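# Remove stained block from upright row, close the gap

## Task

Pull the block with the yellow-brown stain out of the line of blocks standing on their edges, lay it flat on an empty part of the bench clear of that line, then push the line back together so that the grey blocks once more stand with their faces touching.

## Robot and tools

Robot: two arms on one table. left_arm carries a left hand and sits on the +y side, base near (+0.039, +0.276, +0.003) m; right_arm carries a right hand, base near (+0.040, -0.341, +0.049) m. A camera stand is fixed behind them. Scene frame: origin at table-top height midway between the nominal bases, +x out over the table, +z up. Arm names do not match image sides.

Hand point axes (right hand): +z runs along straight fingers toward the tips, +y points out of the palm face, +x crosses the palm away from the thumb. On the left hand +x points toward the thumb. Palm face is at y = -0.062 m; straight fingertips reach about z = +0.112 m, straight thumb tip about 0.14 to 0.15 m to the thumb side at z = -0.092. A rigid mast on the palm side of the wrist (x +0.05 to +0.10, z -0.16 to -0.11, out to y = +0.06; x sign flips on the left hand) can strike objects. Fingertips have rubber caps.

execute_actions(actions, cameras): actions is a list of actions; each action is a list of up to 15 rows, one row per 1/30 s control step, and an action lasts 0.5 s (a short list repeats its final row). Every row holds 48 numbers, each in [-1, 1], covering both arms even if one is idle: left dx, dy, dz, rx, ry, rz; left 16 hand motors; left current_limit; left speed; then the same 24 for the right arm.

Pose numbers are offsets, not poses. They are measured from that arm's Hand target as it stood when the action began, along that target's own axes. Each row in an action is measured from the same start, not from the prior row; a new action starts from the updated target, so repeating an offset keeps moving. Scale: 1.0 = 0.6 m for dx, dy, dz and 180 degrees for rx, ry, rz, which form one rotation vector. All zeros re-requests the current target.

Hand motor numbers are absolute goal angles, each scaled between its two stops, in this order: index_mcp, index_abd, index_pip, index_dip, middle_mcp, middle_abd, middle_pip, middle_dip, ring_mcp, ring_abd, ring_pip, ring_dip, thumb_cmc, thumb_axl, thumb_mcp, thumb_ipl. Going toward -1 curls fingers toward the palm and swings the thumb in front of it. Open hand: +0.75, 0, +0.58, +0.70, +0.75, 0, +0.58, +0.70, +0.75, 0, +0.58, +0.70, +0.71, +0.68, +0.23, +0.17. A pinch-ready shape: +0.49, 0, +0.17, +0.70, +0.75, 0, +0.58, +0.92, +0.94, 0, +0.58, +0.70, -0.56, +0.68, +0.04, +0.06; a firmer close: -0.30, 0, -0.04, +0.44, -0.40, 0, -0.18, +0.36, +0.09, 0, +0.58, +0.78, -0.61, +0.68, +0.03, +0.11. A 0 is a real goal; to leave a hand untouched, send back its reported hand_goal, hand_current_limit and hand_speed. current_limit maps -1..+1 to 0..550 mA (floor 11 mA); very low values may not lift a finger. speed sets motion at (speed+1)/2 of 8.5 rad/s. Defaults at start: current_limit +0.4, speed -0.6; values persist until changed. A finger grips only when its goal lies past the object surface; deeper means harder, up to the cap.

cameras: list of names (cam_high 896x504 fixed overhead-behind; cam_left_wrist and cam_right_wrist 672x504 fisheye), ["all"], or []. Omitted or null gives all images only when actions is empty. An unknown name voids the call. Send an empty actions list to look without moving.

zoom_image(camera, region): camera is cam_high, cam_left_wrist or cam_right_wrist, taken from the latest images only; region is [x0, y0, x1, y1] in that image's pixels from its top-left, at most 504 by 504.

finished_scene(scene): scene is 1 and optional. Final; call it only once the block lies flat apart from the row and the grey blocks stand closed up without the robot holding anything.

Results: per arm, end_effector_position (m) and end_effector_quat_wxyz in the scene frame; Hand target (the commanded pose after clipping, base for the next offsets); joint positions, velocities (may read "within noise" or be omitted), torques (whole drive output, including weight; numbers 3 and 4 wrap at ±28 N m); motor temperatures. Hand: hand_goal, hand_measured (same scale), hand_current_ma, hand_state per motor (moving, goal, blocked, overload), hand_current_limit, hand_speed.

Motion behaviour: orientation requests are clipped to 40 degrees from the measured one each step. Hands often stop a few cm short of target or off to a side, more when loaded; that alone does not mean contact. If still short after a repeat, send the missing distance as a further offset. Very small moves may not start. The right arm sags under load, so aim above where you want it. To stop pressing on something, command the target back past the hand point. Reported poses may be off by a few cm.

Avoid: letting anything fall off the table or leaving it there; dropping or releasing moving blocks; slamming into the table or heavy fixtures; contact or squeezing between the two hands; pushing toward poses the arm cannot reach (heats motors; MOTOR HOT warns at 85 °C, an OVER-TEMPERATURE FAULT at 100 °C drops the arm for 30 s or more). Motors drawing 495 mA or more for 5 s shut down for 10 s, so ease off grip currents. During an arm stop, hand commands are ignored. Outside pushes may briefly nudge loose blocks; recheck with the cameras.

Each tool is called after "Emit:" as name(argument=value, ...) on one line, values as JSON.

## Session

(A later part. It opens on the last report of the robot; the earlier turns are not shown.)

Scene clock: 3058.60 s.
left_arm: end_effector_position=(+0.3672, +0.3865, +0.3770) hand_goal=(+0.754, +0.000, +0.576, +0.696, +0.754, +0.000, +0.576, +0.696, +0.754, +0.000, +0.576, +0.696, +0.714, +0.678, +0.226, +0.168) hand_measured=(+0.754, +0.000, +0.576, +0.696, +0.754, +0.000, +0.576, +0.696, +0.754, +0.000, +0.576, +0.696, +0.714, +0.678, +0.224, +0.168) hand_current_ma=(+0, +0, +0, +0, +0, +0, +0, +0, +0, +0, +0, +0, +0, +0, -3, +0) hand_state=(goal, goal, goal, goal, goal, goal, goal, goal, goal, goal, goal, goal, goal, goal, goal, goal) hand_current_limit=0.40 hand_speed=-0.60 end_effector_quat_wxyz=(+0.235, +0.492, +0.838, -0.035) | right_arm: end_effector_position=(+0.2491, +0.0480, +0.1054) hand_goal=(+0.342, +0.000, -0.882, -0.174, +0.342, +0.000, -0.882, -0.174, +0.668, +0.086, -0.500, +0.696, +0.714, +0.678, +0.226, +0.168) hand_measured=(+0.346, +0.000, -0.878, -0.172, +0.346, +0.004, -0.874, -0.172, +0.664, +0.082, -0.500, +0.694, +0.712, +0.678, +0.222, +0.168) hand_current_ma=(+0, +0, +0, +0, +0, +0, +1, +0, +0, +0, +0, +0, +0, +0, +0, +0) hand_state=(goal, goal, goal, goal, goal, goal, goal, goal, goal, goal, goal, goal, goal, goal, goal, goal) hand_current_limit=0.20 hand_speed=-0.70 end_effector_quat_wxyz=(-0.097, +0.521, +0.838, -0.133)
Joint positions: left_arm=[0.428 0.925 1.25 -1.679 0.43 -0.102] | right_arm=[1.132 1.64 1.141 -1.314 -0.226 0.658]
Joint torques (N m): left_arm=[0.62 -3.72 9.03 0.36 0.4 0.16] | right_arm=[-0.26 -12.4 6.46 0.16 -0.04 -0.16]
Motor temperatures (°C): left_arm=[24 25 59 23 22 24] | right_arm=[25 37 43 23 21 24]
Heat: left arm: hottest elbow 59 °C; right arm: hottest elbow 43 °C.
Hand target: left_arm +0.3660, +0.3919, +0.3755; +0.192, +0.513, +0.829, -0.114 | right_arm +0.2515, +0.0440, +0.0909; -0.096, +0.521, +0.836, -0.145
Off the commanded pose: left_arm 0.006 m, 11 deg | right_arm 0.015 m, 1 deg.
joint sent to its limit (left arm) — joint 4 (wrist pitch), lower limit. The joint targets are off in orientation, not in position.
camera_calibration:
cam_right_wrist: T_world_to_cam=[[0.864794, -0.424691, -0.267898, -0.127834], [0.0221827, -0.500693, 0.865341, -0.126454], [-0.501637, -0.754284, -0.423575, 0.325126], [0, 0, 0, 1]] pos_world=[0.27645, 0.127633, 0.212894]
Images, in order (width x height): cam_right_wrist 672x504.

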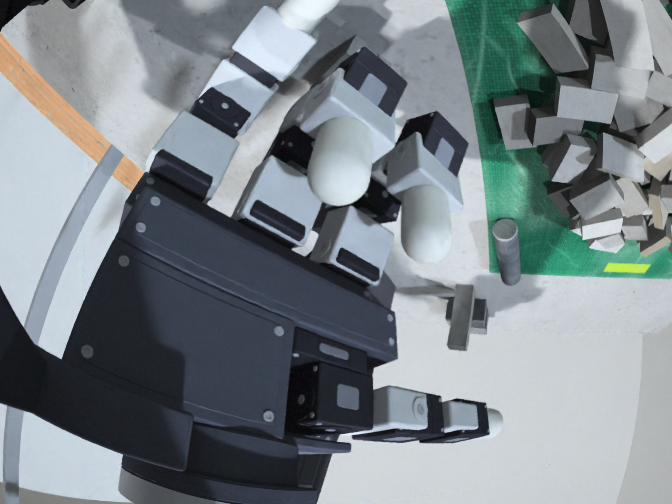

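Emit:
execute_actions(actions=[[[0,0,0,0,0,0,0.754,0,0.576,0.696,0.754,0,0.576,0.696,0.754,0,0.576,0.696,0.714,0.678,0.226,0.168,0.4,-0.6,0,0,0,0,0,0,0.342,0,-0.883,-0.174,0.342,0,-0.883,-0.174,0.70,0.16,-0.38,0.696,0.714,0.678,0.226,0.168,0.2,-0.7]],[[0,0,0,0,0,0,0.754,0,0.576,0.696,0.754,0,0.576,0.696,0.754,0,0.576,0.696,0.714,0.678,0.226,0.168,0.4,-0.6,0,0,0,0,0,0,0.342,0,-0.883,-0.174,0.342,0,-0.883,-0.174,0.548,0.165,-0.054,0.696,0.714,0.678,0.226,0.168,0.2,-0.7]],[[0,0,0,0,0,0,0.754,0,0.576,0.696,0.754,0,0.576,0.696,0.754,0,0.576,0.696,0.714,0.678,0.226,0.168,0.4,-0.6,0,0,0,0,0,0,0.342,0,-0.883,-0.174,0.342,0,-0.883,-0.174,0.427,0.165,0.203,0.696,0.714,0.678,0.226,0.168,0.2,-0.7]],[[0,0,0,0,0,0,0.754,0,0.576,0.696,0.754,0,0.576,0.696,0.754,0,0.576,0.696,0.714,0.678,0.226,0.168,0.4,-0.6,0,0,0,0,0,0,0.342,0,-0.883,-0.174,0.342,0,-0.883,-0.174,0.32,0.165,0.42,0.696,0.714,0.678,0.226,0.168,0.2,-0.8]]], cameras=["cam_right_wrist","cam_high"])

Emit:
zoom_image(camera="cam_right_wrist", region=[220, 0, 400, 135])

Emit:
zoom_image(camera="cam_high", region=[340, 210, 396, 252])

Scene clock: 3073.93 s.
left_arm: end_effector_position=(+0.3672, +0.3865, +0.3770) hand_goal=(+0.754, +0.000, +0.576, +0.696, +0.754, +0.000, +0.576, +0.696, +0.754, +0.000, +0.576, +0.696, +0.714, +0.678, +0.226, +0.168) hand_measured=(+0.754, +0.000, +0.576, +0.696, +0.754, +0.000, +0.576, +0.696, +0.754, +0.000, +0.576, +0.696, +0.714, +0.678, +0.224, +0.168) hand_current_ma=(+0, +0, +0, +0, +0, +0, +0, +0, +0, +0, +0, +0, +0, +0, -3, +0) hand_state=(goal, goal, goal, goal, goal, goal, goal, goal, goal, goal, goal, goal, goal, goal, goal, goal) hand_current_limit=0.40 hand_speed=-0.60 end_effector_quat_wxyz=(+0.235, +0.492, +0.838, -0.035) | right_arm: end_effector_position=(+0.2480, +0.0497, +0.1051) hand_goal=(+0.342, +0.000, -0.882, -0.174, +0.342, +0.000, -0.882, -0.174, +0.320, +0.166, +0.420, +0.696, +0.714, +0.678, +0.226, +0.168) hand_measured=(+0.346, +0.000, -0.878, -0.172, +0.346, +0.004, -0.874, -0.172, +0.294, +0.176, +0.364, +0.682, +0.712, +0.678, +0.222, +0.168) hand_current_ma=(+0, +0, +0, +0, +0, +0, +1, +0, -13, +1, -49, -3, +0, +0, +0, +0) hand_state=(goal, goal, goal, goal, goal, goal, goal, goal, blocked, goal, blocked, goal, goal, goal, goal, goal) hand_current_limit=0.20 hand_speed=-0.80 end_effector_quat_wxyz=(-0.101, +0.515, +0.841, -0.132)
Joint positions: left_arm=[0.428 0.925 1.25 -1.679 0.43 -0.102] | right_arm=[1.132 1.64 1.141 -1.313 -0.232 0.645]
Joint torques (N m): left_arm=[0.56 -3.55 9.11 0.32 0.4 0.17] | right_arm=[-0.32 -12.4 6.48 0.12 0.21 -0.02]
Motor temperatures (°C): left_arm=[24 25 59 23 22 24] | right_arm=[25 37 41 23 21 24]
Heat: left arm: hottest elbow 59 °C; right arm: hottest elbow 41 °C.
Hand target: left_arm +0.3660, +0.3919, +0.3755; +0.192, +0.513, +0.829, -0.114 | right_arm +0.2515, +0.0440, +0.0909; -0.096, +0.521, +0.836, -0.145
Off the commanded pose: left_arm 0.006 m, 11 deg | right_arm 0.016 m, 2 deg.
joint sent to its limit (left arm) — joint 4 (wrist pitch), lower limit. The joint targets are off in orientation, not in position.
camera_calibration:
cam_right_wrist: T_world_to_cam=[[0.867613, -0.41338, -0.276341, -0.12651], [0.0331691, -0.506397, 0.861662, -0.127412], [-0.496132, -0.756756, -0.425645, 0.324617], [0, 0, 0, 1]] pos_world=[0.27504, 0.128838, 0.212998]
Images, in order (width x height): cam_high 896x504, cam_right_wrist 672x504.

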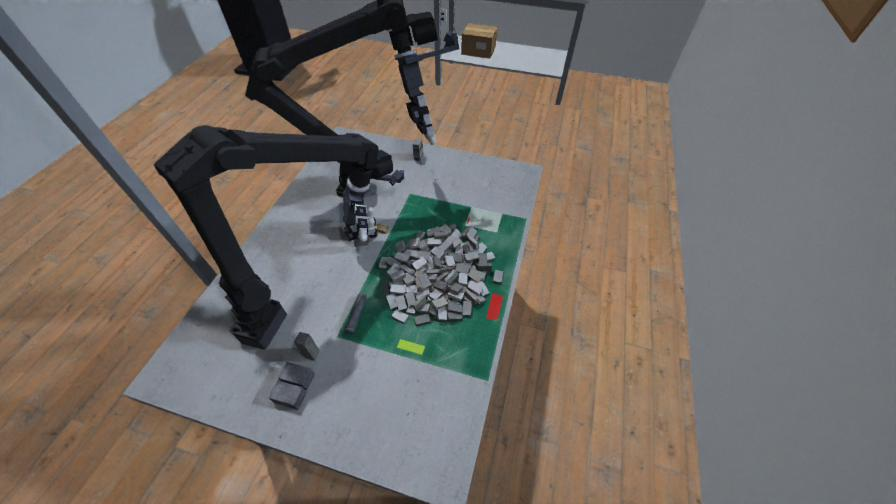

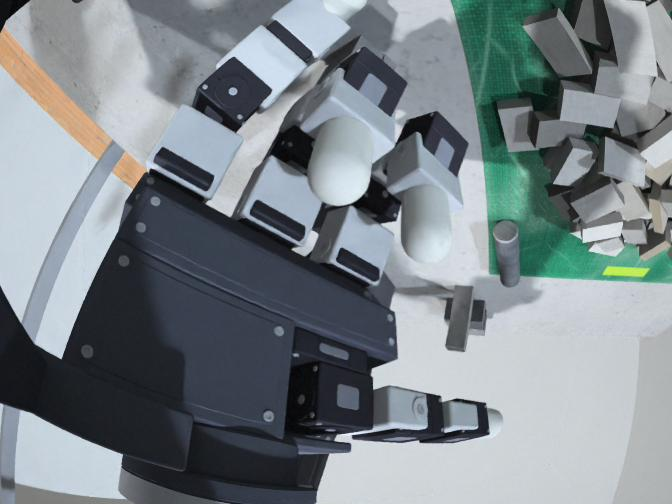

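Scaled by 2.800 from the camera's 672x504 image, which has a finer 960x720 frame.

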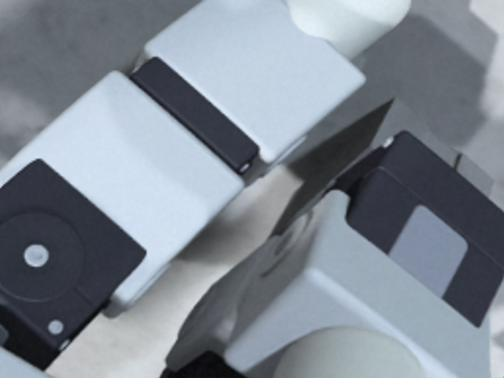

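Scaled by 9.000 from the camera's 896x504 image, which has a finer 1280x720 frame.

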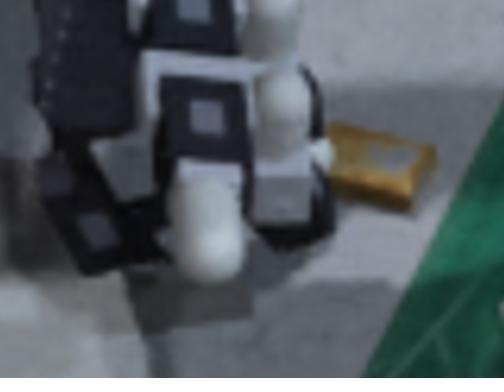

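Emit:
execute_actions(actions=[[[0,0,0,0,0,0,0.754,0,0.576,0.696,0.754,0,0.576,0.696,0.754,0,0.576,0.696,0.714,0.678,0.226,0.168,0.4,-0.6,0,0,0,0,0,0,0.342,0,-0.883,-0.174,0.342,0,-0.883,-0.174,0.40,0.165,0.1,0.696,0.714,0.678,0.226,0.168,0.2,-0.7]],[[0,0,0,0,0,0,0.754,0,0.576,0.696,0.754,0,0.576,0.696,0.754,0,0.576,0.696,0.714,0.678,0.226,0.168,0.4,-0.6,0,0,0,0,0,0,0.342,0,-0.883,-0.174,0.342,0,-0.883,-0.174,0.55,0.0,-0.6,0.3,0.714,0.678,0.226,0.168,0.2,-0.6]],[[0,0,0,0,0,0,0.754,0,0.576,0.696,0.754,0,0.576,0.696,0.754,0,0.576,0.696,0.714,0.678,0.226,0.168,0.4,-0.6,0,0.0328,-0.0198,0,0,0,0.342,0,-0.883,-0.174,0.6,0,-0.883,-0.174,0.6,0.0,-0.883,-0.174,0.714,0.678,0.226,0.168,0.2,-0.6]],[[0,0,0,0,0,0,0.754,0,0.576,0.696,0.754,0,0.576,0.696,0.754,0,0.576,0.696,0.714,0.678,0.226,0.168,0.4,-0.6,0,0.0328,-0.0198,0,0,0,0.342,0,-0.883,-0.174,0.8,-0.1,-0.883,0.3,0.6,0.0,-0.883,-0.174,0.714,0.678,0.226,0.168,0.2,-0.6]]], cameras=["cam_right_wrist","cam_high"])

Emit:
zoom_image(camera="cam_high", region=[340, 205, 404, 253])

Scene clock: 3094.47 s.
left_arm: end_effector_position=(+0.3672, +0.3865, +0.3770) hand_goal=(+0.754, +0.000, +0.576, +0.696, +0.754, +0.000, +0.576, +0.696, +0.754, +0.000, +0.576, +0.696, +0.714, +0.678, +0.226, +0.168) hand_measured=(+0.754, +0.000, +0.576, +0.696, +0.754, +0.000, +0.576, +0.696, +0.754, +0.000, +0.576, +0.696, +0.714, +0.678, +0.224, +0.168) hand_current_ma=(+0, +0, +0, +0, +0, +0, +0, +0, +0, +0, +0, +0, +0, +0, -3, +0) hand_state=(goal, goal, goal, goal, goal, goal, goal, goal, goal, goal, goal, goal, goal, goal, goal, goal) hand_current_limit=0.40 hand_speed=-0.60 end_effector_quat_wxyz=(+0.235, +0.492, +0.838, -0.035) | right_arm: end_effector_position=(+0.2826, +0.0538, +0.1011) hand_goal=(+0.342, +0.000, -0.882, -0.174, +0.800, -0.100, -0.882, +0.300, +0.600, +0.000, -0.882, -0.174, +0.714, +0.678, +0.226, +0.168) hand_measured=(+0.346, +0.000, -0.878, -0.172, +0.794, -0.096, -0.874, +0.298, +0.598, +0.004, -0.874, -0.170, +0.712, +0.678, +0.222, +0.168) hand_current_ma=(+0, +0, +0, +0, -1, +0, +1, +0, +0, +0, +1, +0, +0, +0, +0, +0) hand_state=(goal, goal, goal, goal, goal, goal, goal, goal, goal, goal, goal, goal, goal, goal, goal, goal) hand_current_limit=0.20 hand_speed=-0.60 end_effector_quat_wxyz=(-0.096, +0.522, +0.835, -0.144)
Joint positions: left_arm=[0.428 0.925 1.25 -1.679 0.43 -0.102] | right_arm=[1.07 1.71 1.218 -1.357 -0.21 0.6]
Joint torques (N m): left_arm=[0.5 -3.6 9.1 0.24 0.4 0.14] | right_arm=[-0.44 -13.16 10.45 -0.73 -0.02 -0.16]
Motor temperatures (°C): left_arm=[24 25 59 23 22 24] | right_arm=[25 37 40 23 21 24]
Heat: left arm: hottest elbow 59 °C; right arm: hottest elbow 40 °C.
Hand target: left_arm +0.3660, +0.3919, +0.3755; +0.192, +0.513, +0.829, -0.114 | right_arm +0.2920, +0.0636, +0.0996; -0.096, +0.521, +0.836, -0.145
Off the commanded pose: left_arm 0.006 m, 11 deg | right_arm 0.014 m, 0 deg.
joint sent to its limit (left arm) — joint 4 (wrist pitch), lower limit. The joint targets are off in orientation, not in position.
camera_calibration:
cam_right_wrist: T_world_to_cam=[[0.861157, -0.432551, -0.267038, -0.154117], [0.0290585, -0.482567, 0.875377, -0.124433], [-0.507509, -0.761596, -0.402996, 0.344449], [0, 0, 0, 1]] pos_world=[0.311146, 0.13562, 0.206583]
Images, in order (width x height): cam_high 896x504, cam_right_wrist 672x504.

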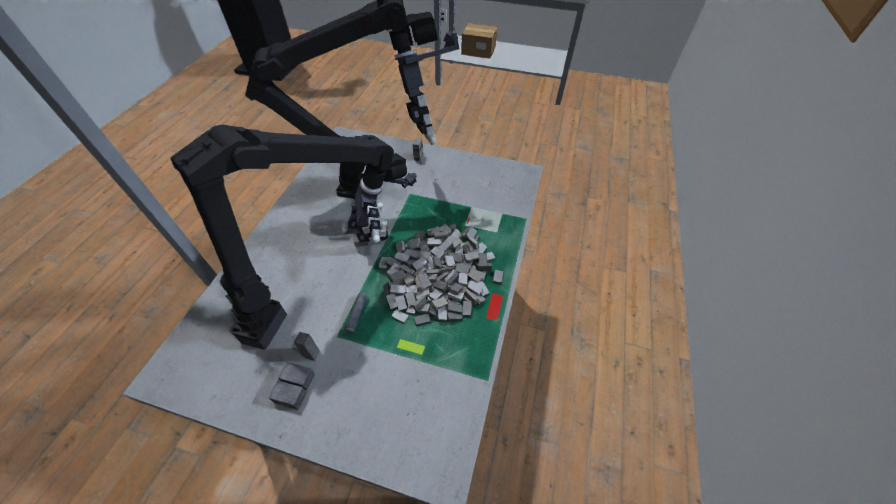

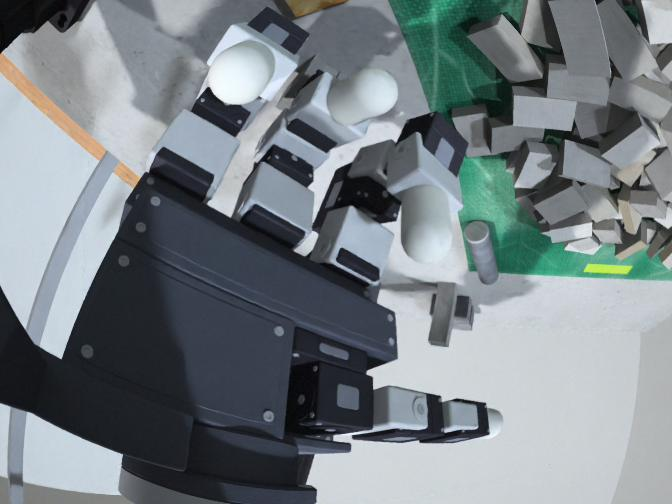

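Scaled by 7.875 from the camera's 896x504 image, which has a finer 1280x720 frame.

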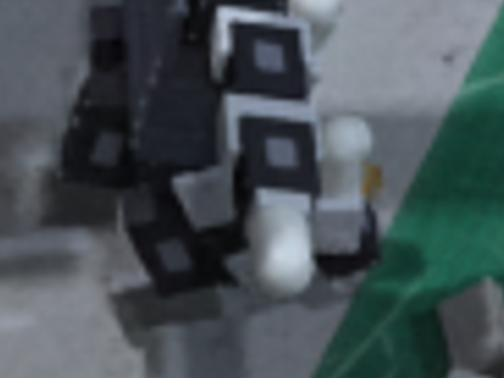

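Emit:
zoom_image(camera="cam_right_wrist", region=[240, 0, 420, 135])

Scaled by 2.800 from the camera's 672x504 image, which has a finer 960x720 frame.

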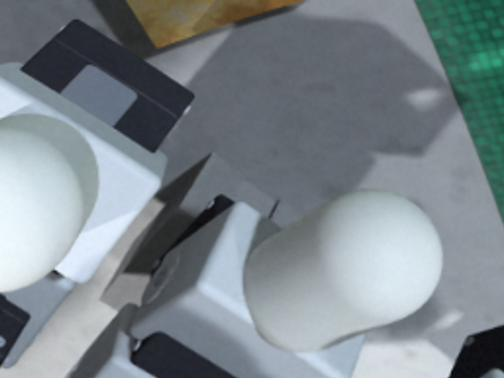

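Emit:
execute_actions(actions=[[[0,0,0,0,0,0,0.754,0,0.576,0.696,0.754,0,0.576,0.696,0.754,0,0.576,0.696,0.714,0.678,0.226,0.168,0.4,-0.6,0,0,0,0,0,0,0.342,0,-0.883,-0.174,0.9,-0.1,-0.6,0.696,0.6,0.0,-0.883,-0.174,0.714,0.678,0.226,0.168,0.2,-0.6]],[[0,0,0,0,0,0,0.754,0,0.576,0.696,0.754,0,0.576,0.696,0.754,0,0.576,0.696,0.714,0.678,0.226,0.168,0.4,-0.6,0,0,0,0,0,0,0.342,0,-0.883,-0.174,0.9,-0.15,-0.45,0.696,0.6,0.0,-0.883,-0.174,0.714,0.678,0.226,0.168,0.2,-0.7]],[[0,0,0,0,0,0,0.754,0,0.576,0.696,0.754,0,0.576,0.696,0.754,0,0.576,0.696,0.714,0.678,0.226,0.168,0.4,-0.6,0,0,0,0,0,0,0.342,0,-0.883,-0.174,0.78,-0.15,-0.25,0.696,0.6,0.0,-0.883,-0.174,0.714,0.678,0.226,0.168,0.2,-0.7]],[[0,0,0,0,0,0,0.754,0,0.576,0.696,0.754,0,0.576,0.696,0.754,0,0.576,0.696,0.714,0.678,0.226,0.168,0.4,-0.6,0,0,0,0,0,0,0.342,0,-0.883,-0.174,0.69,-0.15,-0.09,0.696,0.6,0.0,-0.883,-0.174,0.714,0.678,0.226,0.168,0.2,-0.7]]], cameras=["cam_right_wrist"])

Emit:
zoom_image(camera="cam_right_wrist", region=[240, 0, 420, 135])

Scene clock: 3117.27 s.
left_arm: end_effector_position=(+0.3672, +0.3865, +0.3770) hand_goal=(+0.754, +0.000, +0.576, +0.696, +0.754, +0.000, +0.576, +0.696, +0.754, +0.000, +0.576, +0.696, +0.714, +0.678, +0.226, +0.168) hand_measured=(+0.754, +0.000, +0.576, +0.696, +0.754, +0.000, +0.576, +0.696, +0.754, +0.000, +0.576, +0.696, +0.714, +0.678, +0.224, +0.168) hand_current_ma=(+0, +0, +0, +0, +0, +0, +0, +0, +0, +0, +0, +0, +0, +0, -3, +0) hand_state=(goal, goal, goal, goal, goal, goal, goal, goal, goal, goal, goal, goal, goal, goal, goal, goal) hand_current_limit=0.40 hand_speed=-0.60 end_effector_quat_wxyz=(+0.235, +0.492, +0.838, -0.035) | right_arm: end_effector_position=(+0.2826, +0.0539, +0.1011) hand_goal=(+0.342, +0.000, -0.882, -0.174, +0.690, -0.150, -0.090, +0.696, +0.600, +0.000, -0.882, -0.174, +0.714, +0.678, +0.226, +0.168) hand_measured=(+0.346, +0.000, -0.878, -0.172, +0.690, -0.146, -0.092, +0.694, +0.598, +0.004, -0.874, -0.170, +0.712, +0.678, +0.222, +0.168) hand_current_ma=(+0, +0, +0, +0, +0, +0, +0, +0, +0, +0, +1, +0, +0, +0, +0, +0) hand_state=(goal, goal, goal, goal, goal, goal, goal, goal, goal, goal, goal, goal, goal, goal, goal, goal) hand_current_limit=0.20 hand_speed=-0.70 end_effector_quat_wxyz=(-0.096, +0.522, +0.835, -0.144)
Joint positions: left_arm=[0.428 0.925 1.25 -1.679 0.43 -0.102] | right_arm=[1.07 1.71 1.218 -1.357 -0.21 0.6]
Joint torques (N m): left_arm=[0.62 -3.66 9.14 0.28 0.38 0.16] | right_arm=[-0.21 -13.22 10.4 -0.72 -0.03 -0.15]
Motor temperatures (°C): left_arm=[24 25 59 23 22 24] | right_arm=[25 37 43 23 21 24]
Heat: left arm: hottest elbow 59 °C; right arm: hottest elbow 43 °C.
Hand target: left_arm +0.3660, +0.3919, +0.3755; +0.192, +0.513, +0.829, -0.114 | right_arm +0.2920, +0.0636, +0.0996; -0.096, +0.521, +0.836, -0.145
Off the commanded pose: left_arm 0.006 m, 11 deg | right_arm 0.014 m, 0 deg.
joint sent to its limit (left arm) — joint 4 (wrist pitch), lower limit. The joint targets are off in orientation, not in position.
camera_calibration:
cam_right_wrist: T_world_to_cam=[[0.861443, -0.431882, -0.267197, -0.154151], [0.0294846, -0.48271, 0.875284, -0.124612], [-0.506998, -0.761885, -0.403093, 0.344339], [0, 0, 0, 1]] pos_world=[0.311045, 0.13562, 0.206683]
Images, in order (width x height): cam_right_wrist 672x504.

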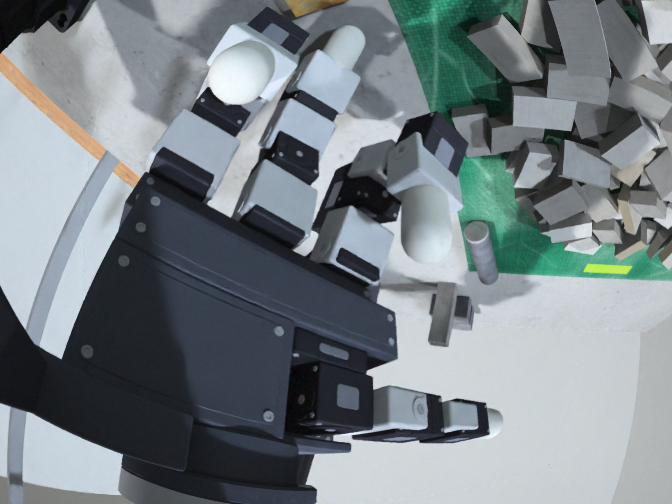

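Scaled by 2.800 from the camera's 672x504 image, which has a finer 960x720 frame.

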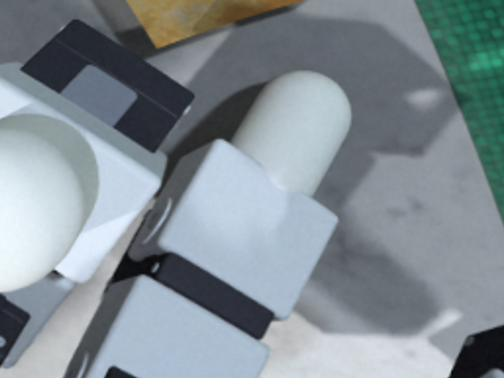

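Emit:
execute_actions(actions=[[[0,0,0,0,0,0,0.754,0,0.576,0.696,0.754,0,0.576,0.696,0.754,0,0.576,0.696,0.714,0.678,0.226,0.168,0.4,-0.6,0.0387,-0.004,-0.001,0,0,0,0.342,0,-0.883,-0.174,0.69,-0.15,-0.09,0.696,0.6,0.0,-0.883,-0.174,0.714,0.678,0.226,0.168,0.2,-0.7]],[[0,0,0,0,0,0,0.754,0,0.576,0.696,0.754,0,0.576,0.696,0.754,0,0.576,0.696,0.714,0.678,0.226,0.168,0.4,-0.6,0.0322,0.0085,-0.006,0,0,0,0.342,0,-0.883,-0.174,0.69,-0.15,-0.09,0.696,0.6,0.0,-0.883,-0.174,0.714,0.678,0.226,0.168,0.2,-0.7]]], cameras=["cam_right_wrist"])

Emit:
zoom_image(camera="cam_right_wrist", region=[240, 0, 420, 135])

Scene clock: 3124.37 s.
left_arm: end_effector_position=(+0.3672, +0.3865, +0.3770) hand_goal=(+0.754, +0.000, +0.576, +0.696, +0.754, +0.000, +0.576, +0.696, +0.754, +0.000, +0.576, +0.696, +0.714, +0.678, +0.226, +0.168) hand_measured=(+0.754, +0.000, +0.576, +0.696, +0.754, +0.000, +0.576, +0.696, +0.754, +0.000, +0.576, +0.696, +0.714, +0.678, +0.224, +0.168) hand_current_ma=(+0, +0, +0, +0, +0, +0, +0, +0, +0, +0, +0, +0, +0, +0, -3, +0) hand_state=(goal, goal, goal, goal, goal, goal, goal, goal, goal, goal, goal, goal, goal, goal, goal, goal) hand_current_limit=0.40 hand_speed=-0.60 end_effector_quat_wxyz=(+0.235, +0.492, +0.838, -0.035) | right_arm: end_effector_position=(+0.2763, +0.0895, +0.1057) hand_goal=(+0.342, +0.000, -0.882, -0.174, +0.690, -0.150, -0.090, +0.696, +0.600, +0.000, -0.882, -0.174, +0.714, +0.678, +0.226, +0.168) hand_measured=(+0.346, +0.000, -0.878, -0.172, +0.690, -0.144, -0.090, +0.694, +0.598, +0.004, -0.874, -0.170, +0.712, +0.678, +0.222, +0.168) hand_current_ma=(+0, +0, +0, +0, +0, +0, +0, +0, +0, +0, +1, +0, +0, +0, +0, +0) hand_state=(goal, goal, goal, goal, goal, goal, goal, goal, goal, goal, goal, goal, goal, goal, goal, goal) hand_current_limit=0.20 hand_speed=-0.70 end_effector_quat_wxyz=(-0.097, +0.521, +0.836, -0.142)
Joint positions: left_arm=[0.428 0.925 1.25 -1.679 0.43 -0.102] | right_arm=[1.116 1.768 1.312 -1.381 -0.223 0.643]
Joint torques (N m): left_arm=[0.56 -3.55 8.99 0.17 0.39 0.16] | right_arm=[1.44 -14.1 10.78 -0.53 -0.25 0.03]
Motor temperatures (°C): left_arm=[24 25 59 23 22 24] | right_arm=[25 37 43 23 21 24]
Heat: left arm: hottest elbow 59 °C; right arm: hottest elbow 43 °C.
Hand target: left_arm +0.3660, +0.3919, +0.3755; +0.192, +0.513, +0.829, -0.114 | right_arm +0.2770, +0.1036, +0.1031; -0.096, +0.521, +0.836, -0.145
Off the commanded pose: left_arm 0.006 m, 11 deg | right_arm 0.014 m, 0 deg.
joint sent to its limit (left arm) — joint 4 (wrist pitch), lower limit. The joint targets are off in orientation, not in position.
camera_calibration:
cam_right_wrist: T_world_to_cam=[[0.86208, -0.429992, -0.268189, -0.132388], [0.0293982, -0.485887, 0.873527, -0.110732], [-0.505919, -0.760934, -0.406232, 0.370139], [0, 0, 0, 1]] pos_world=[0.304645, 0.170923, 0.211585]
Images, in order (width x height): cam_right_wrist 672x504.

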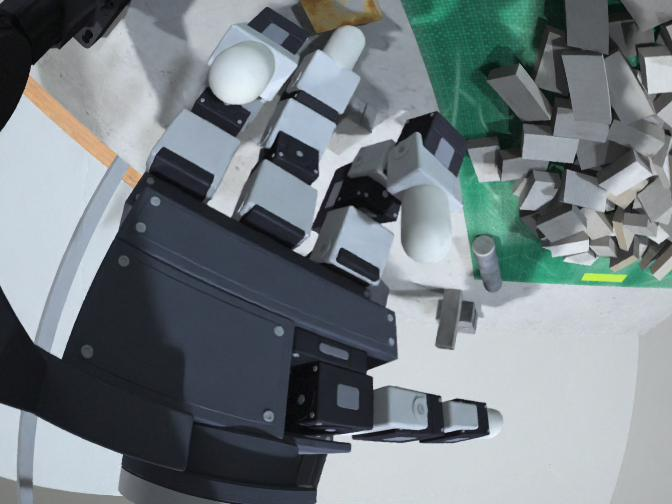

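Scaled by 2.800 from the camera's 672x504 image, which has a finer 960x720 frame.

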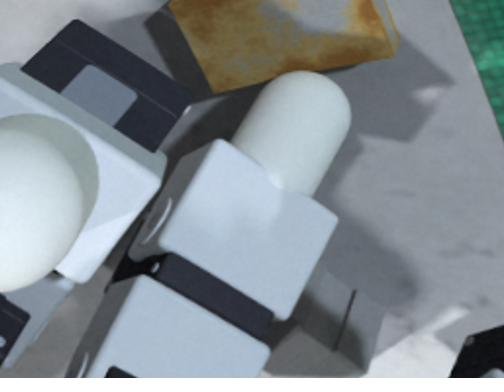

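Emit:
execute_actions(actions=[[[0,0,0,0,0,0,0.754,0,0.576,0.696,0.754,0,0.576,0.696,0.754,0,0.576,0.696,0.714,0.678,0.226,0.168,0.4,-0.6,0,0,0,0,0,0,0.342,0,-0.883,-0.174,0.69,0.02,-0.09,0.696,0.6,0.0,-0.883,-0.174,0.714,0.678,0.226,0.168,0.2,-0.8]],[[0,0,0,0,0,0,0.754,0,0.576,0.696,0.754,0,0.576,0.696,0.754,0,0.576,0.696,0.714,0.678,0.226,0.168,0.4,-0.6,0,0,0,0,0,0,0.342,0,-0.883,-0.174,0.605,0.02,0.07,0.696,0.6,0.0,-0.883,-0.174,0.714,0.678,0.226,0.168,0.2,-0.8]],[[0,0,0,0,0,0,0.754,0,0.576,0.696,0.754,0,0.576,0.696,0.754,0,0.576,0.696,0.714,0.678,0.226,0.168,0.4,-0.6,0,0,0,0,0,0,0.342,0,-0.883,-0.174,0.605,-0.18,0.07,0.696,0.6,0.0,-0.883,-0.174,0.714,0.678,0.226,0.168,0.2,-0.9]]], cameras=["cam_right_wrist"])

Emit:
zoom_image(camera="cam_right_wrist", region=[240, 0, 420, 135])

Scene clock: 3135.77 s.
left_arm: end_effector_position=(+0.3672, +0.3865, +0.3770) hand_goal=(+0.754, +0.000, +0.576, +0.696, +0.754, +0.000, +0.576, +0.696, +0.754, +0.000, +0.576, +0.696, +0.714, +0.678, +0.226, +0.168) hand_measured=(+0.754, +0.000, +0.576, +0.696, +0.754, +0.000, +0.576, +0.696, +0.754, +0.000, +0.576, +0.696, +0.714, +0.678, +0.224, +0.168) hand_current_ma=(+0, +0, +0, +0, +0, +0, +0, +0, +0, +0, +0, +0, +0, +0, -3, +0) hand_state=(goal, goal, goal, goal, goal, goal, goal, goal, goal, goal, goal, goal, goal, goal, goal, goal) hand_current_limit=0.40 hand_speed=-0.60 end_effector_quat_wxyz=(+0.235, +0.492, +0.838, -0.035) | right_arm: end_effector_position=(+0.2761, +0.0890, +0.1050) hand_goal=(+0.342, +0.000, -0.882, -0.174, +0.606, -0.180, +0.070, +0.696, +0.600, +0.000, -0.882, -0.174, +0.714, +0.678, +0.226, +0.168) hand_measured=(+0.346, +0.000, -0.878, -0.172, +0.606, -0.164, +0.070, +0.694, +0.598, +0.004, -0.874, -0.170, +0.712, +0.678, +0.222, +0.168) hand_current_ma=(+0, +0, +0, +0, +0, +4, +0, +0, +0, +0, +1, +0, +0, +0, +0, +0) hand_state=(goal, goal, goal, goal, goal, goal, goal, goal, goal, goal, goal, goal, goal, goal, goal, goal) hand_current_limit=0.20 hand_speed=-0.90 end_effector_quat_wxyz=(-0.096, +0.522, +0.835, -0.143)
Joint positions: left_arm=[0.428 0.925 1.25 -1.679 0.43 -0.102] | right_arm=[1.116 1.769 1.312 -1.382 -0.223 0.645]
Joint torques (N m): left_arm=[0.79 -3.43 9.01 0.38 0.42 0.17] | right_arm=[1.55 -14.39 10.78 -0.64 -0.23 0.03]
Motor temperatures (°C): left_arm=[24 25 58 23 22 24] | right_arm=[25 37 43 23 21 24]
Heat: left arm: hottest elbow 58 °C; right arm: hottest elbow 43 °C.
Hand target: left_arm +0.3660, +0.3919, +0.3755; +0.192, +0.513, +0.829, -0.114 | right_arm +0.2770, +0.1037, +0.1031; -0.096, +0.521, +0.836, -0.145
Off the commanded pose: left_arm 0.006 m, 11 deg | right_arm 0.015 m, 0 deg.
joint sent to its limit (left arm) — joint 4 (wrist pitch), lower limit. The joint targets are off in orientation, not in position.
camera_calibration:
cam_right_wrist: T_world_to_cam=[[0.860914, -0.432387, -0.268082, -0.132046], [0.0295667, -0.48353, 0.874828, -0.110731], [-0.50789, -0.761079, -0.403493, 0.369551], [0, 0, 0, 1]] pos_world=[0.304645, 0.170621, 0.210583]
Images, in order (width x height): cam_right_wrist 672x504.

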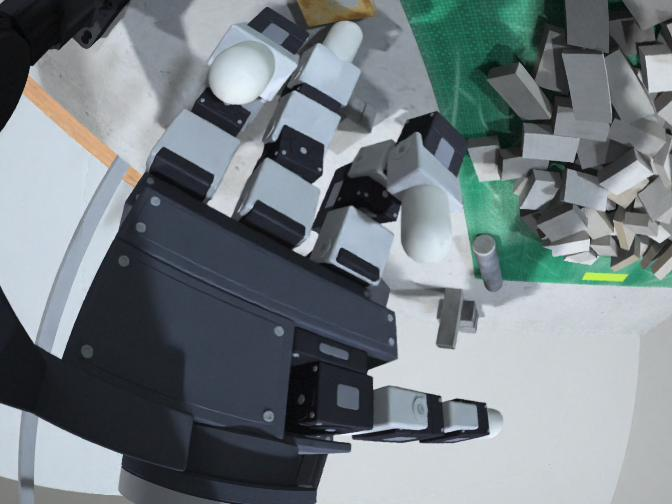

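Scaled by 2.800 from the camera's 672x504 image, which has a finer 960x720 frame.

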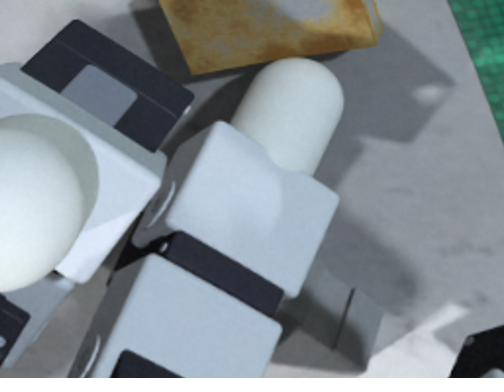

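Emit:
execute_actions(actions=[[[0,0,0,0,0,0,0.754,0,0.576,0.696,0.754,0,0.576,0.696,0.754,0,0.576,0.696,0.714,0.678,0.226,0.168,0.4,-0.6,0.0269,0.0053,-0.0019,0,0,0,0.342,0,-0.883,-0.174,0.605,-0.18,0.07,0.696,0.6,0.0,-0.883,-0.174,0.714,0.678,0.226,0.168,0.2,-0.9]],[[0,0,0,0,0,0,0.754,0,0.576,0.696,0.754,0,0.576,0.696,0.754,0,0.576,0.696,0.714,0.678,0.226,0.168,0.4,-0.6,0.0269,0.0053,-0.0019,0,0,0,0.342,0,-0.883,-0.174,0.605,-0.18,0.07,0.696,0.6,0.0,-0.883,-0.174,0.714,0.678,0.226,0.168,0.2,-0.9]]], cameras=["cam_right_wrist","cam_high"])

Emit:
zoom_image(camera="cam_right_wrist", region=[240, 0, 420, 135])

Emit:
zoom_image(camera="cam_high", region=[340, 205, 404, 253])

Scene clock: 3141.63 s.
left_arm: end_effector_position=(+0.3672, +0.3865, +0.3770) hand_goal=(+0.754, +0.000, +0.576, +0.696, +0.754, +0.000, +0.576, +0.696, +0.754, +0.000, +0.576, +0.696, +0.714, +0.678, +0.226, +0.168) hand_measured=(+0.754, +0.000, +0.576, +0.696, +0.754, +0.000, +0.576, +0.696, +0.754, +0.000, +0.576, +0.696, +0.714, +0.678, +0.224, +0.168) hand_current_ma=(+0, +0, +0, +0, +0, +0, +0, +0, +0, +0, +0, +0, +0, +0, -3, +0) hand_state=(goal, goal, goal, goal, goal, goal, goal, goal, goal, goal, goal, goal, goal, goal, goal, goal) hand_current_limit=0.40 hand_speed=-0.60 end_effector_quat_wxyz=(+0.235, +0.492, +0.838, -0.035) | right_arm: end_effector_position=(+0.2689, +0.1209, +0.1066) hand_goal=(+0.342, +0.000, -0.882, -0.174, +0.606, -0.180, +0.070, +0.696, +0.600, +0.000, -0.882, -0.174, +0.714, +0.678, +0.226, +0.168) hand_measured=(+0.346, +0.000, -0.878, -0.172, +0.608, -0.170, +0.072, +0.696, +0.598, +0.004, -0.874, -0.170, +0.712, +0.678, +0.222, +0.168) hand_current_ma=(+0, +0, +0, +0, +0, +1, +0, +0, +0, +0, +1, +0, +0, +0, +0, +0) hand_state=(goal, goal, goal, goal, goal, goal, goal, goal, goal, goal, goal, goal, goal, goal, goal, goal) hand_current_limit=0.20 hand_speed=-0.90 end_effector_quat_wxyz=(-0.097, +0.522, +0.836, -0.143)
Joint positions: left_arm=[0.428 0.925 1.25 -1.679 0.43 -0.102] | right_arm=[1.155 1.826 1.399 -1.402 -0.233 0.682]
Joint torques (N m): left_arm=[0.44 -3.78 9.05 0.27 0.41 0.15] | right_arm=[1.44 -15.27 10.96 -0.66 -0.25 0.02]
Motor temperatures (°C): left_arm=[24 25 58 23 22 24] | right_arm=[25 37 43 23 21 24]
Heat: left arm: hottest elbow 58 °C; right arm: hottest elbow 43 °C.
Hand target: left_arm +0.3660, +0.3919, +0.3755; +0.192, +0.513, +0.829, -0.114 | right_arm +0.2688, +0.1356, +0.1033; -0.096, +0.521, +0.836, -0.145
Off the commanded pose: left_arm 0.006 m, 11 deg | right_arm 0.015 m, 0 deg.
joint sent to its limit (left arm) — joint 4 (wrist pitch), lower limit. The joint targets are off in orientation, not in position.
camera_calibration:
cam_right_wrist: T_world_to_cam=[[0.861784, -0.430565, -0.268221, -0.112125], [0.0297432, -0.48495, 0.874036, -0.096311], [-0.506403, -0.761208, -0.405116, 0.390702], [0, 0, 0, 1]] pos_world=[0.297345, 0.202422, 0.212384]
Images, in order (width x height): cam_high 896x504, cam_right_wrist 672x504.

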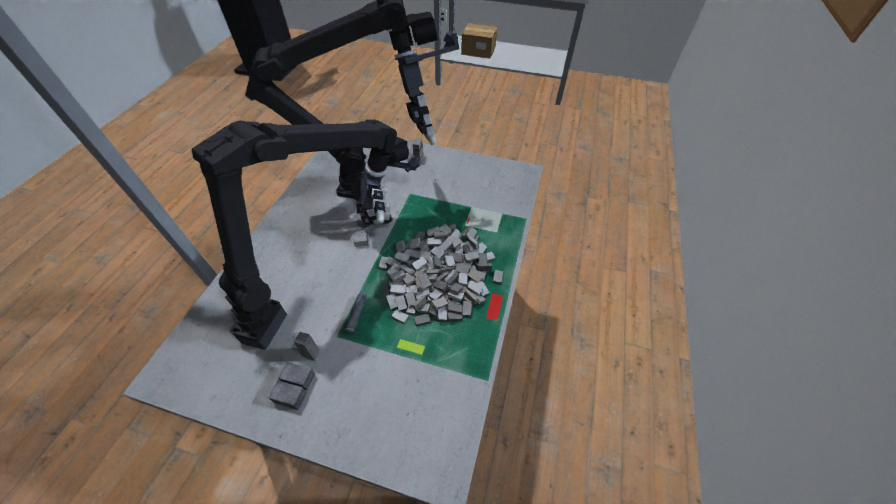

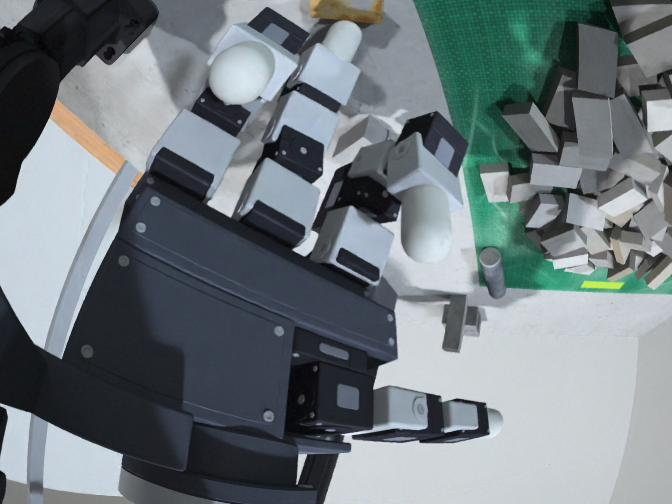

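Scaled by 2.800 from the camera's 672x504 image, which has a finer 960x720 frame.

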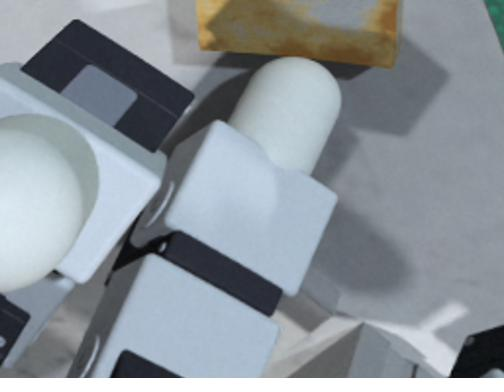

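Scaled by 7.875 from the camera's 896x504 image, which has a finer 1280x720 frame.

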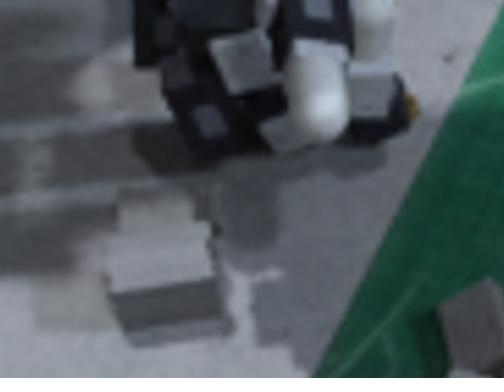

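Emit:
execute_actions(actions=[[[0,0,0,0,0,0,0.754,0,0.576,0.696,0.754,0,0.576,0.696,0.754,0,0.576,0.696,0.714,0.678,0.226,0.168,0.4,-0.6,0,0,0,0,0,0,0.342,0,-0.883,-0.174,0.65,-0.05,-0.05,0.696,0.6,0.0,-0.883,-0.174,0.714,0.678,0.226,0.168,0.2,-0.8]],[[0,0,0,0,0,0,0.754,0,0.576,0.696,0.754,0,0.576,0.696,0.754,0,0.576,0.696,0.714,0.678,0.226,0.168,0.4,-0.6,0,-0.0171,-0.047,0,0,0,0.342,0,-0.883,-0.174,0.7,0,-0.5,0.3,0.6,0.0,-0.883,-0.174,0.714,0.678,0.226,0.168,0.2,-0.7]],[[0,0,0,0,0,0,0.754,0,0.576,0.696,0.754,0,0.576,0.696,0.754,0,0.576,0.696,0.714,0.678,0.226,0.168,0.4,-0.6,-0.0415,-0.029,0.0105,0,0,0,0.342,0,-0.883,-0.174,0.6,0,-0.883,-0.1,0.6,0.0,-0.883,-0.174,0.714,0.678,0.226,0.168,0.2,-0.7]],[[0,0,0,0,0,0,0.754,0,0.576,0.696,0.754,0,0.576,0.696,0.754,0,0.576,0.696,0.714,0.678,0.226,0.168,0.4,-0.6,-0.0415,-0.029,0.0105,0,0,0,0.342,0,-0.883,-0.174,0.6,0,-0.883,-0.1,0.6,0.0,-0.883,-0.174,0.714,0.678,0.226,0.168,0.2,-0.7]],[[0,0,0,0,0,0,0.754,0,0.576,0.696,0.754,0,0.576,0.696,0.754,0,0.576,0.696,0.714,0.678,0.226,0.168,0.4,-0.6,-0.0415,-0.029,0.0105,0,0,0,0.342,0,-0.883,-0.174,0.6,0,-0.883,-0.1,0.6,0.0,-0.883,-0.174,0.714,0.678,0.226,0.168,0.2,-0.7]]], cameras=["cam_right_wrist","cam_high"])

Emit:
zoom_image(camera="cam_right_wrist", region=[280, 0, 410, 98])

Emit:
zoom_image(camera="cam_high", region=[340, 205, 404, 253])

Scene clock: 3164.07 s.
left_arm: end_effector_position=(+0.3672, +0.3865, +0.3770) hand_goal=(+0.754, +0.000, +0.576, +0.696, +0.754, +0.000, +0.576, +0.696, +0.754, +0.000, +0.576, +0.696, +0.714, +0.678, +0.226, +0.168) hand_measured=(+0.754, +0.000, +0.576, +0.696, +0.754, +0.000, +0.576, +0.696, +0.754, +0.000, +0.576, +0.696, +0.714, +0.678, +0.224, +0.168) hand_current_ma=(+0, +0, +0, +0, +0, +0, +0, +0, +0, +0, +0, +0, +0, +0, -3, +0) hand_state=(goal, goal, goal, goal, goal, goal, goal, goal, goal, goal, goal, goal, goal, goal, goal, goal) hand_current_limit=0.40 hand_speed=-0.60 end_effector_quat_wxyz=(+0.235, +0.492, +0.838, -0.035) | right_arm: end_effector_position=(+0.2481, +0.0471, +0.1323) hand_goal=(+0.342, +0.000, -0.882, -0.174, +0.600, +0.000, -0.882, -0.100, +0.600, +0.000, -0.882, -0.174, +0.714, +0.678, +0.226, +0.168) hand_measured=(+0.346, +0.000, -0.878, -0.172, +0.602, -0.004, -0.874, -0.096, +0.598, +0.002, -0.874, -0.170, +0.712, +0.678, +0.222, +0.168) hand_current_ma=(+0, +0, +0, +0, +0, +0, +1, +0, +0, +0, +1, +0, +0, +0, +0, +0) hand_state=(goal, goal, goal, goal, goal, goal, goal, goal, goal, goal, goal, goal, goal, goal, goal, goal) hand_current_limit=0.20 hand_speed=-0.70 end_effector_quat_wxyz=(-0.095, +0.521, +0.835, -0.150)
Joint positions: left_arm=[0.428 0.925 1.25 -1.679 0.43 -0.102] | right_arm=[1.133 1.628 1.202 -1.424 -0.227 0.659]
Joint torques (N m): left_arm=[0.56 -3.43 9.02 0.27 0.41 0.13] | right_arm=[-0.56 -15.97 6.34 0.09 -0.02 -0.15]
Motor temperatures (°C): left_arm=[24 25 58 23 22 24] | right_arm=[25 38 43 23 21 24]
Heat: left arm: hottest elbow 58 °C; right arm: hottest elbow 43 °C.
Hand target: left_arm +0.3660, +0.3919, +0.3755; +0.192, +0.513, +0.829, -0.114 | right_arm +0.2519, +0.0438, +0.1327; -0.096, +0.521, +0.836, -0.145
Off the commanded pose: left_arm 0.006 m, 11 deg | right_arm 0.005 m, 1 deg.
joint sent to its limit (left arm) — joint 4 (wrist pitch), lower limit. The joint targets are off in orientation, not in position.
camera_calibration:
cam_right_wrist: T_world_to_cam=[[0.860936, -0.433086, -0.266883, -0.118886], [0.0353762, -0.472383, 0.880683, -0.156859], [-0.507482, -0.767653, -0.391371, 0.333092], [0, 0, 0, 1]] pos_world=[0.276941, 0.130113, 0.236777]
Images, in order (width x height): cam_high 896x504, cam_right_wrist 672x504.

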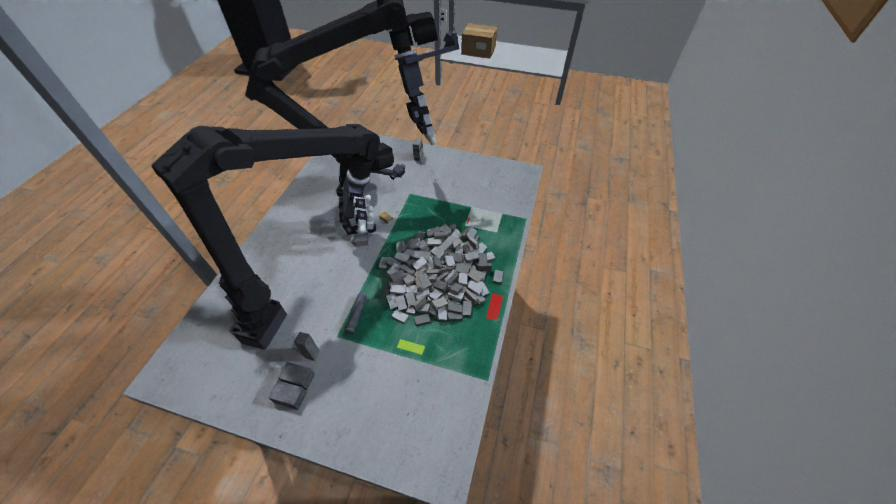

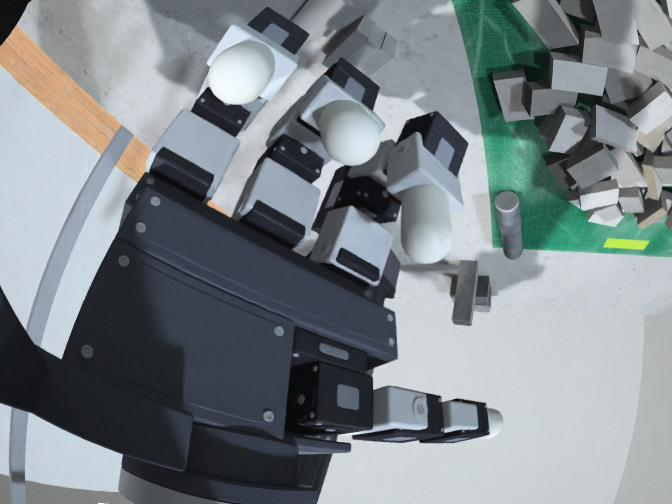

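Scaled by 3.877 from the camera's 672x504 image, which has a finer 960x720 frame.

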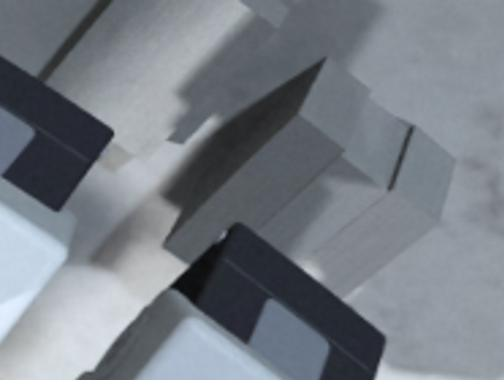

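Scaled by 7.875 from the camera's 896x504 image, which has a finer 1280x720 frame.

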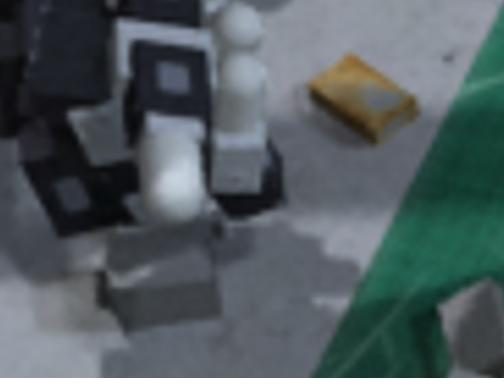

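Emit:
execute_actions(actions=[[[0,0,0,0,0,0,0.754,0,0.576,0.696,0.754,0,0.576,0.696,0.754,0,0.576,0.696,0.714,0.678,0.226,0.168,0.4,-0.6,0,0.012,0.0329,0,0,0,0.342,0,-0.883,-0.174,0.342,0,-0.883,-0.174,0.667,0.085,-0.7,0.0,0.714,0.678,0.226,0.168,0.2,-0.7]],[[0,0,0,0,0,0,0.754,0,0.576,0.696,0.754,0,0.576,0.696,0.754,0,0.576,0.696,0.714,0.678,0.226,0.168,0.4,-0.6,0,0.012,0.0329,0,0,0,0.342,0,-0.883,-0.174,0.342,0,-0.883,-0.174,0.667,0.12,-0.6,0.5,0.714,0.678,0.226,0.168,0.2,-0.7]],[[0,0,0,0,0,0,0.754,0,0.576,0.696,0.754,0,0.576,0.696,0.754,0,0.576,0.696,0.714,0.678,0.226,0.168,0.4,-0.6,0,0,0,0,0,0,0.342,0,-0.883,-0.174,0.342,0,-0.883,-0.174,0.667,0.16,-0.45,0.696,0.714,0.678,0.226,0.168,0.2,-0.7]]], cameras=["cam_right_wrist"])

Emit:
zoom_image(camera="cam_right_wrist", region=[220, 0, 400, 135])

Scene clock: 3171.57 s.
left_arm: end_effector_position=(+0.3672, +0.3865, +0.3770) hand_goal=(+0.754, +0.000, +0.576, +0.696, +0.754, +0.000, +0.576, +0.696, +0.754, +0.000, +0.576, +0.696, +0.714, +0.678, +0.226, +0.168) hand_measured=(+0.754, +0.000, +0.576, +0.696, +0.754, +0.000, +0.576, +0.696, +0.754, +0.000, +0.576, +0.696, +0.714, +0.678, +0.224, +0.168) hand_current_ma=(+0, +0, +0, +0, +0, +0, +0, +0, +0, +0, +0, +0, +0, +0, -3, +0) hand_state=(goal, goal, goal, goal, goal, goal, goal, goal, goal, goal, goal, goal, goal, goal, goal, goal) hand_current_limit=0.40 hand_speed=-0.60 end_effector_quat_wxyz=(+0.235, +0.492, +0.838, -0.035) | right_arm: end_effector_position=(+0.2490, +0.0493, +0.1066) hand_goal=(+0.342, +0.000, -0.882, -0.174, +0.342, +0.000, -0.882, -0.174, +0.668, +0.160, -0.450, +0.696, +0.714, +0.678, +0.226, +0.168) hand_measured=(+0.346, +0.000, -0.878, -0.172, +0.348, -0.004, -0.874, -0.172, +0.664, +0.156, -0.450, +0.694, +0.712, +0.678, +0.222, +0.168) hand_current_ma=(+0, +0, +0, +0, +1, +0, +1, +0, +0, +0, +0, +0, +0, +0, +0, +0) hand_state=(goal, goal, goal, goal, goal, goal, goal, goal, goal, goal, goal, goal, goal, goal, goal, goal) hand_current_limit=0.20 hand_speed=-0.70 end_effector_quat_wxyz=(-0.098, +0.520, +0.838, -0.131)
Joint positions: left_arm=[0.428 0.925 1.25 -1.679 0.43 -0.102] | right_arm=[1.133 1.639 1.143 -1.315 -0.227 0.658]
Joint torques (N m): left_arm=[0.44 -3.84 9.02 0.24 0.41 0.17] | right_arm=[-0.32 -12.16 6.32 0.16 -0.04 -0.16]
Motor temperatures (°C): left_arm=[24 25 58 23 22 24] | right_arm=[25 37 42 23 21 24]
Heat: left arm: hottest elbow 58 °C; right arm: hottest elbow 42 °C.
Hand target: left_arm +0.3660, +0.3919, +0.3755; +0.192, +0.513, +0.829, -0.114 | right_arm +0.2518, +0.0443, +0.0908; -0.096, +0.521, +0.836, -0.145
Off the commanded pose: left_arm 0.006 m, 11 deg | right_arm 0.017 m, 2 deg.
joint sent to its limit (left arm) — joint 4 (wrist pitch), lower limit. The joint targets are off in orientation, not in position.
camera_calibration:
cam_right_wrist: T_world_to_cam=[[0.865609, -0.422666, -0.268468, -0.127065], [0.0221641, -0.503295, 0.86383, -0.126629], [-0.50023, -0.75369, -0.426288, 0.326358], [0, 0, 0, 1]] pos_world=[0.27605, 0.128535, 0.214396]
Images, in order (width x height): cam_right_wrist 672x504.

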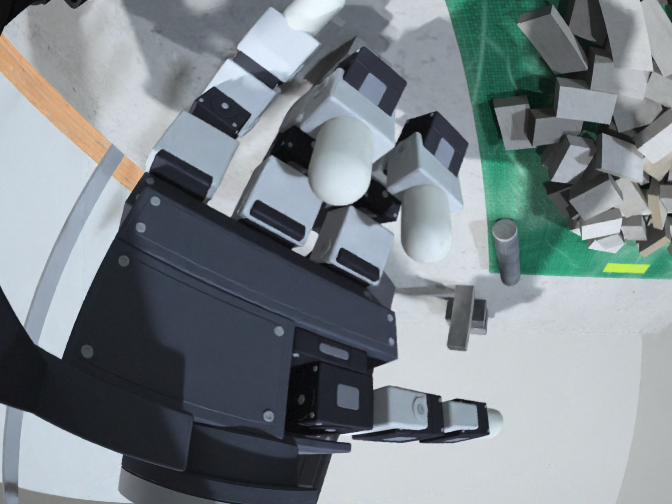

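Scaled by 2.800 from the camera's 672x504 image, which has a finer 960x720 frame.

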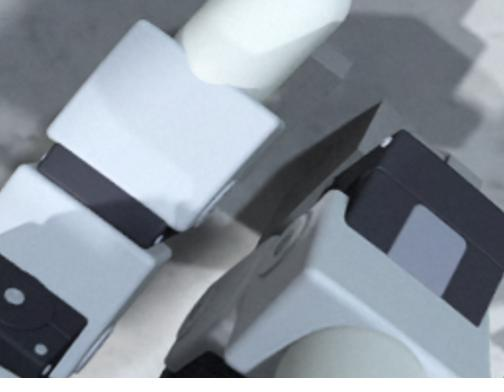

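Emit:
execute_actions(actions=[[[0,0,0,0,0,0,0.754,0,0.576,0.696,0.754,0,0.576,0.696,0.754,0,0.576,0.696,0.714,0.678,0.226,0.168,0.4,-0.6,0,0,0,0,0,0,0.342,0,-0.883,-0.174,0.342,0,-0.883,-0.174,0.55,0.192,-0.05,0.696,0.714,0.678,0.226,0.168,0.2,-0.7]],[[0,0,0,0,0,0,0.754,0,0.576,0.696,0.754,0,0.576,0.696,0.754,0,0.576,0.696,0.714,0.678,0.226,0.168,0.4,-0.6,0,0,0,0,0,0,0.342,0,-0.883,-0.174,0.342,0,-0.883,-0.174,0.455,0.192,0.147,0.696,0.714,0.678,0.226,0.168,0.2,-0.7]],[[0,0,0,0,0,0,0.754,0,0.576,0.696,0.754,0,0.576,0.696,0.754,0,0.576,0.696,0.714,0.678,0.226,0.168,0.4,-0.6,0,0,0,0,0,0,0.342,0,-0.883,-0.174,0.342,0,-0.883,-0.174,0.367,0.192,0.34,0.696,0.714,0.678,0.226,0.168,0.2,-0.8]]], cameras=["cam_right_wrist"])

Emit:
zoom_image(camera="cam_right_wrist", region=[220, 0, 400, 135])

Scene clock: 3183.67 s.
left_arm: end_effector_position=(+0.3672, +0.3865, +0.3770) hand_goal=(+0.754, +0.000, +0.576, +0.696, +0.754, +0.000, +0.576, +0.696, +0.754, +0.000, +0.576, +0.696, +0.714, +0.678, +0.226, +0.168) hand_measured=(+0.754, +0.000, +0.576, +0.696, +0.754, +0.000, +0.576, +0.696, +0.754, +0.000, +0.576, +0.696, +0.714, +0.678, +0.224, +0.168) hand_current_ma=(+0, +0, +0, +0, +0, +0, +0, +0, +0, +0, +0, +0, +0, +0, -3, +0) hand_state=(goal, goal, goal, goal, goal, goal, goal, goal, goal, goal, goal, goal, goal, goal, goal, goal) hand_current_limit=0.40 hand_speed=-0.60 end_effector_quat_wxyz=(+0.235, +0.492, +0.838, -0.035) | right_arm: end_effector_position=(+0.2490, +0.0493, +0.1066) hand_goal=(+0.342, +0.000, -0.882, -0.174, +0.342, +0.000, -0.882, -0.174, +0.368, +0.192, +0.340, +0.696, +0.714, +0.678, +0.226, +0.168) hand_measured=(+0.346, +0.000, -0.878, -0.172, +0.348, -0.004, -0.874, -0.172, +0.372, +0.188, +0.338, +0.694, +0.712, +0.678, +0.222, +0.168) hand_current_ma=(+0, +0, +0, +0, +1, +0, +1, +0, +0, +0, +0, +0, +0, +0, +0, +0) hand_state=(goal, goal, goal, goal, goal, goal, goal, goal, goal, goal, goal, goal, goal, goal, goal, goal) hand_current_limit=0.20 hand_speed=-0.80 end_effector_quat_wxyz=(-0.098, +0.520, +0.838, -0.131)
Joint positions: left_arm=[0.428 0.925 1.25 -1.679 0.43 -0.102] | right_arm=[1.133 1.639 1.143 -1.315 -0.227 0.658]
Joint torques (N m): left_arm=[0.79 -3.72 9.06 0.24 0.39 0.15] | right_arm=[-0.38 -12.22 6.43 0.18 -0.02 -0.16]
Motor temperatures (°C): left_arm=[24 25 58 23 22 24] | right_arm=[25 37 40 23 21 24]
Heat: left arm: hottest elbow 58 °C; right arm: hottest elbow 40 °C.
Hand target: left_arm +0.3660, +0.3919, +0.3755; +0.192, +0.513, +0.829, -0.114 | right_arm +0.2518, +0.0443, +0.0908; -0.096, +0.521, +0.836, -0.145
Off the commanded pose: left_arm 0.006 m, 11 deg | right_arm 0.017 m, 2 deg.
joint sent to its limit (left arm) — joint 4 (wrist pitch), lower limit. The joint targets are off in orientation, not in position.
camera_calibration:
cam_right_wrist: T_world_to_cam=[[0.865609, -0.422666, -0.268468, -0.127065], [0.0221641, -0.503295, 0.86383, -0.126629], [-0.50023, -0.75369, -0.426288, 0.326358], [0, 0, 0, 1]] pos_world=[0.27605, 0.128535, 0.214396]
Images, in order (width x height): cam_right_wrist 672x504.

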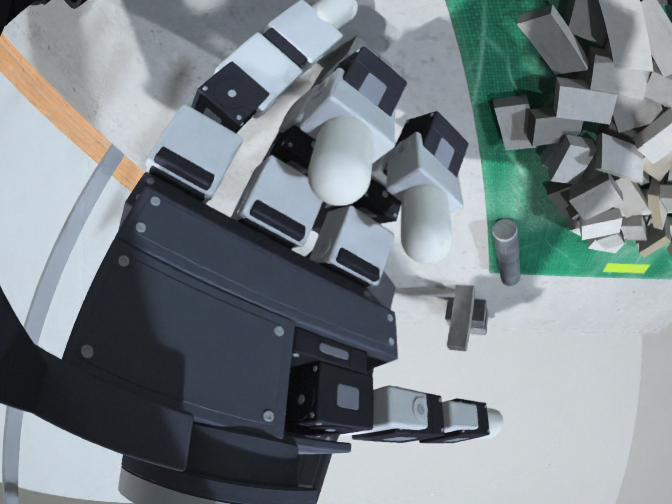

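Scaled by 2.800 from the camera's 672x504 image, which has a finer 960x720 frame.

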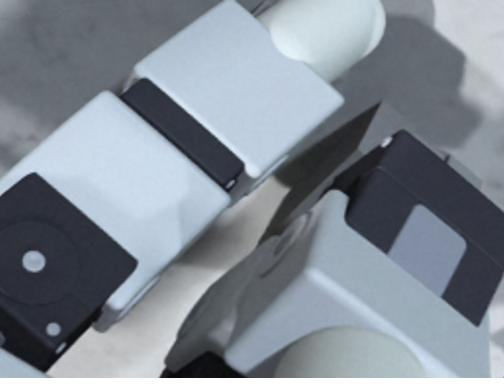

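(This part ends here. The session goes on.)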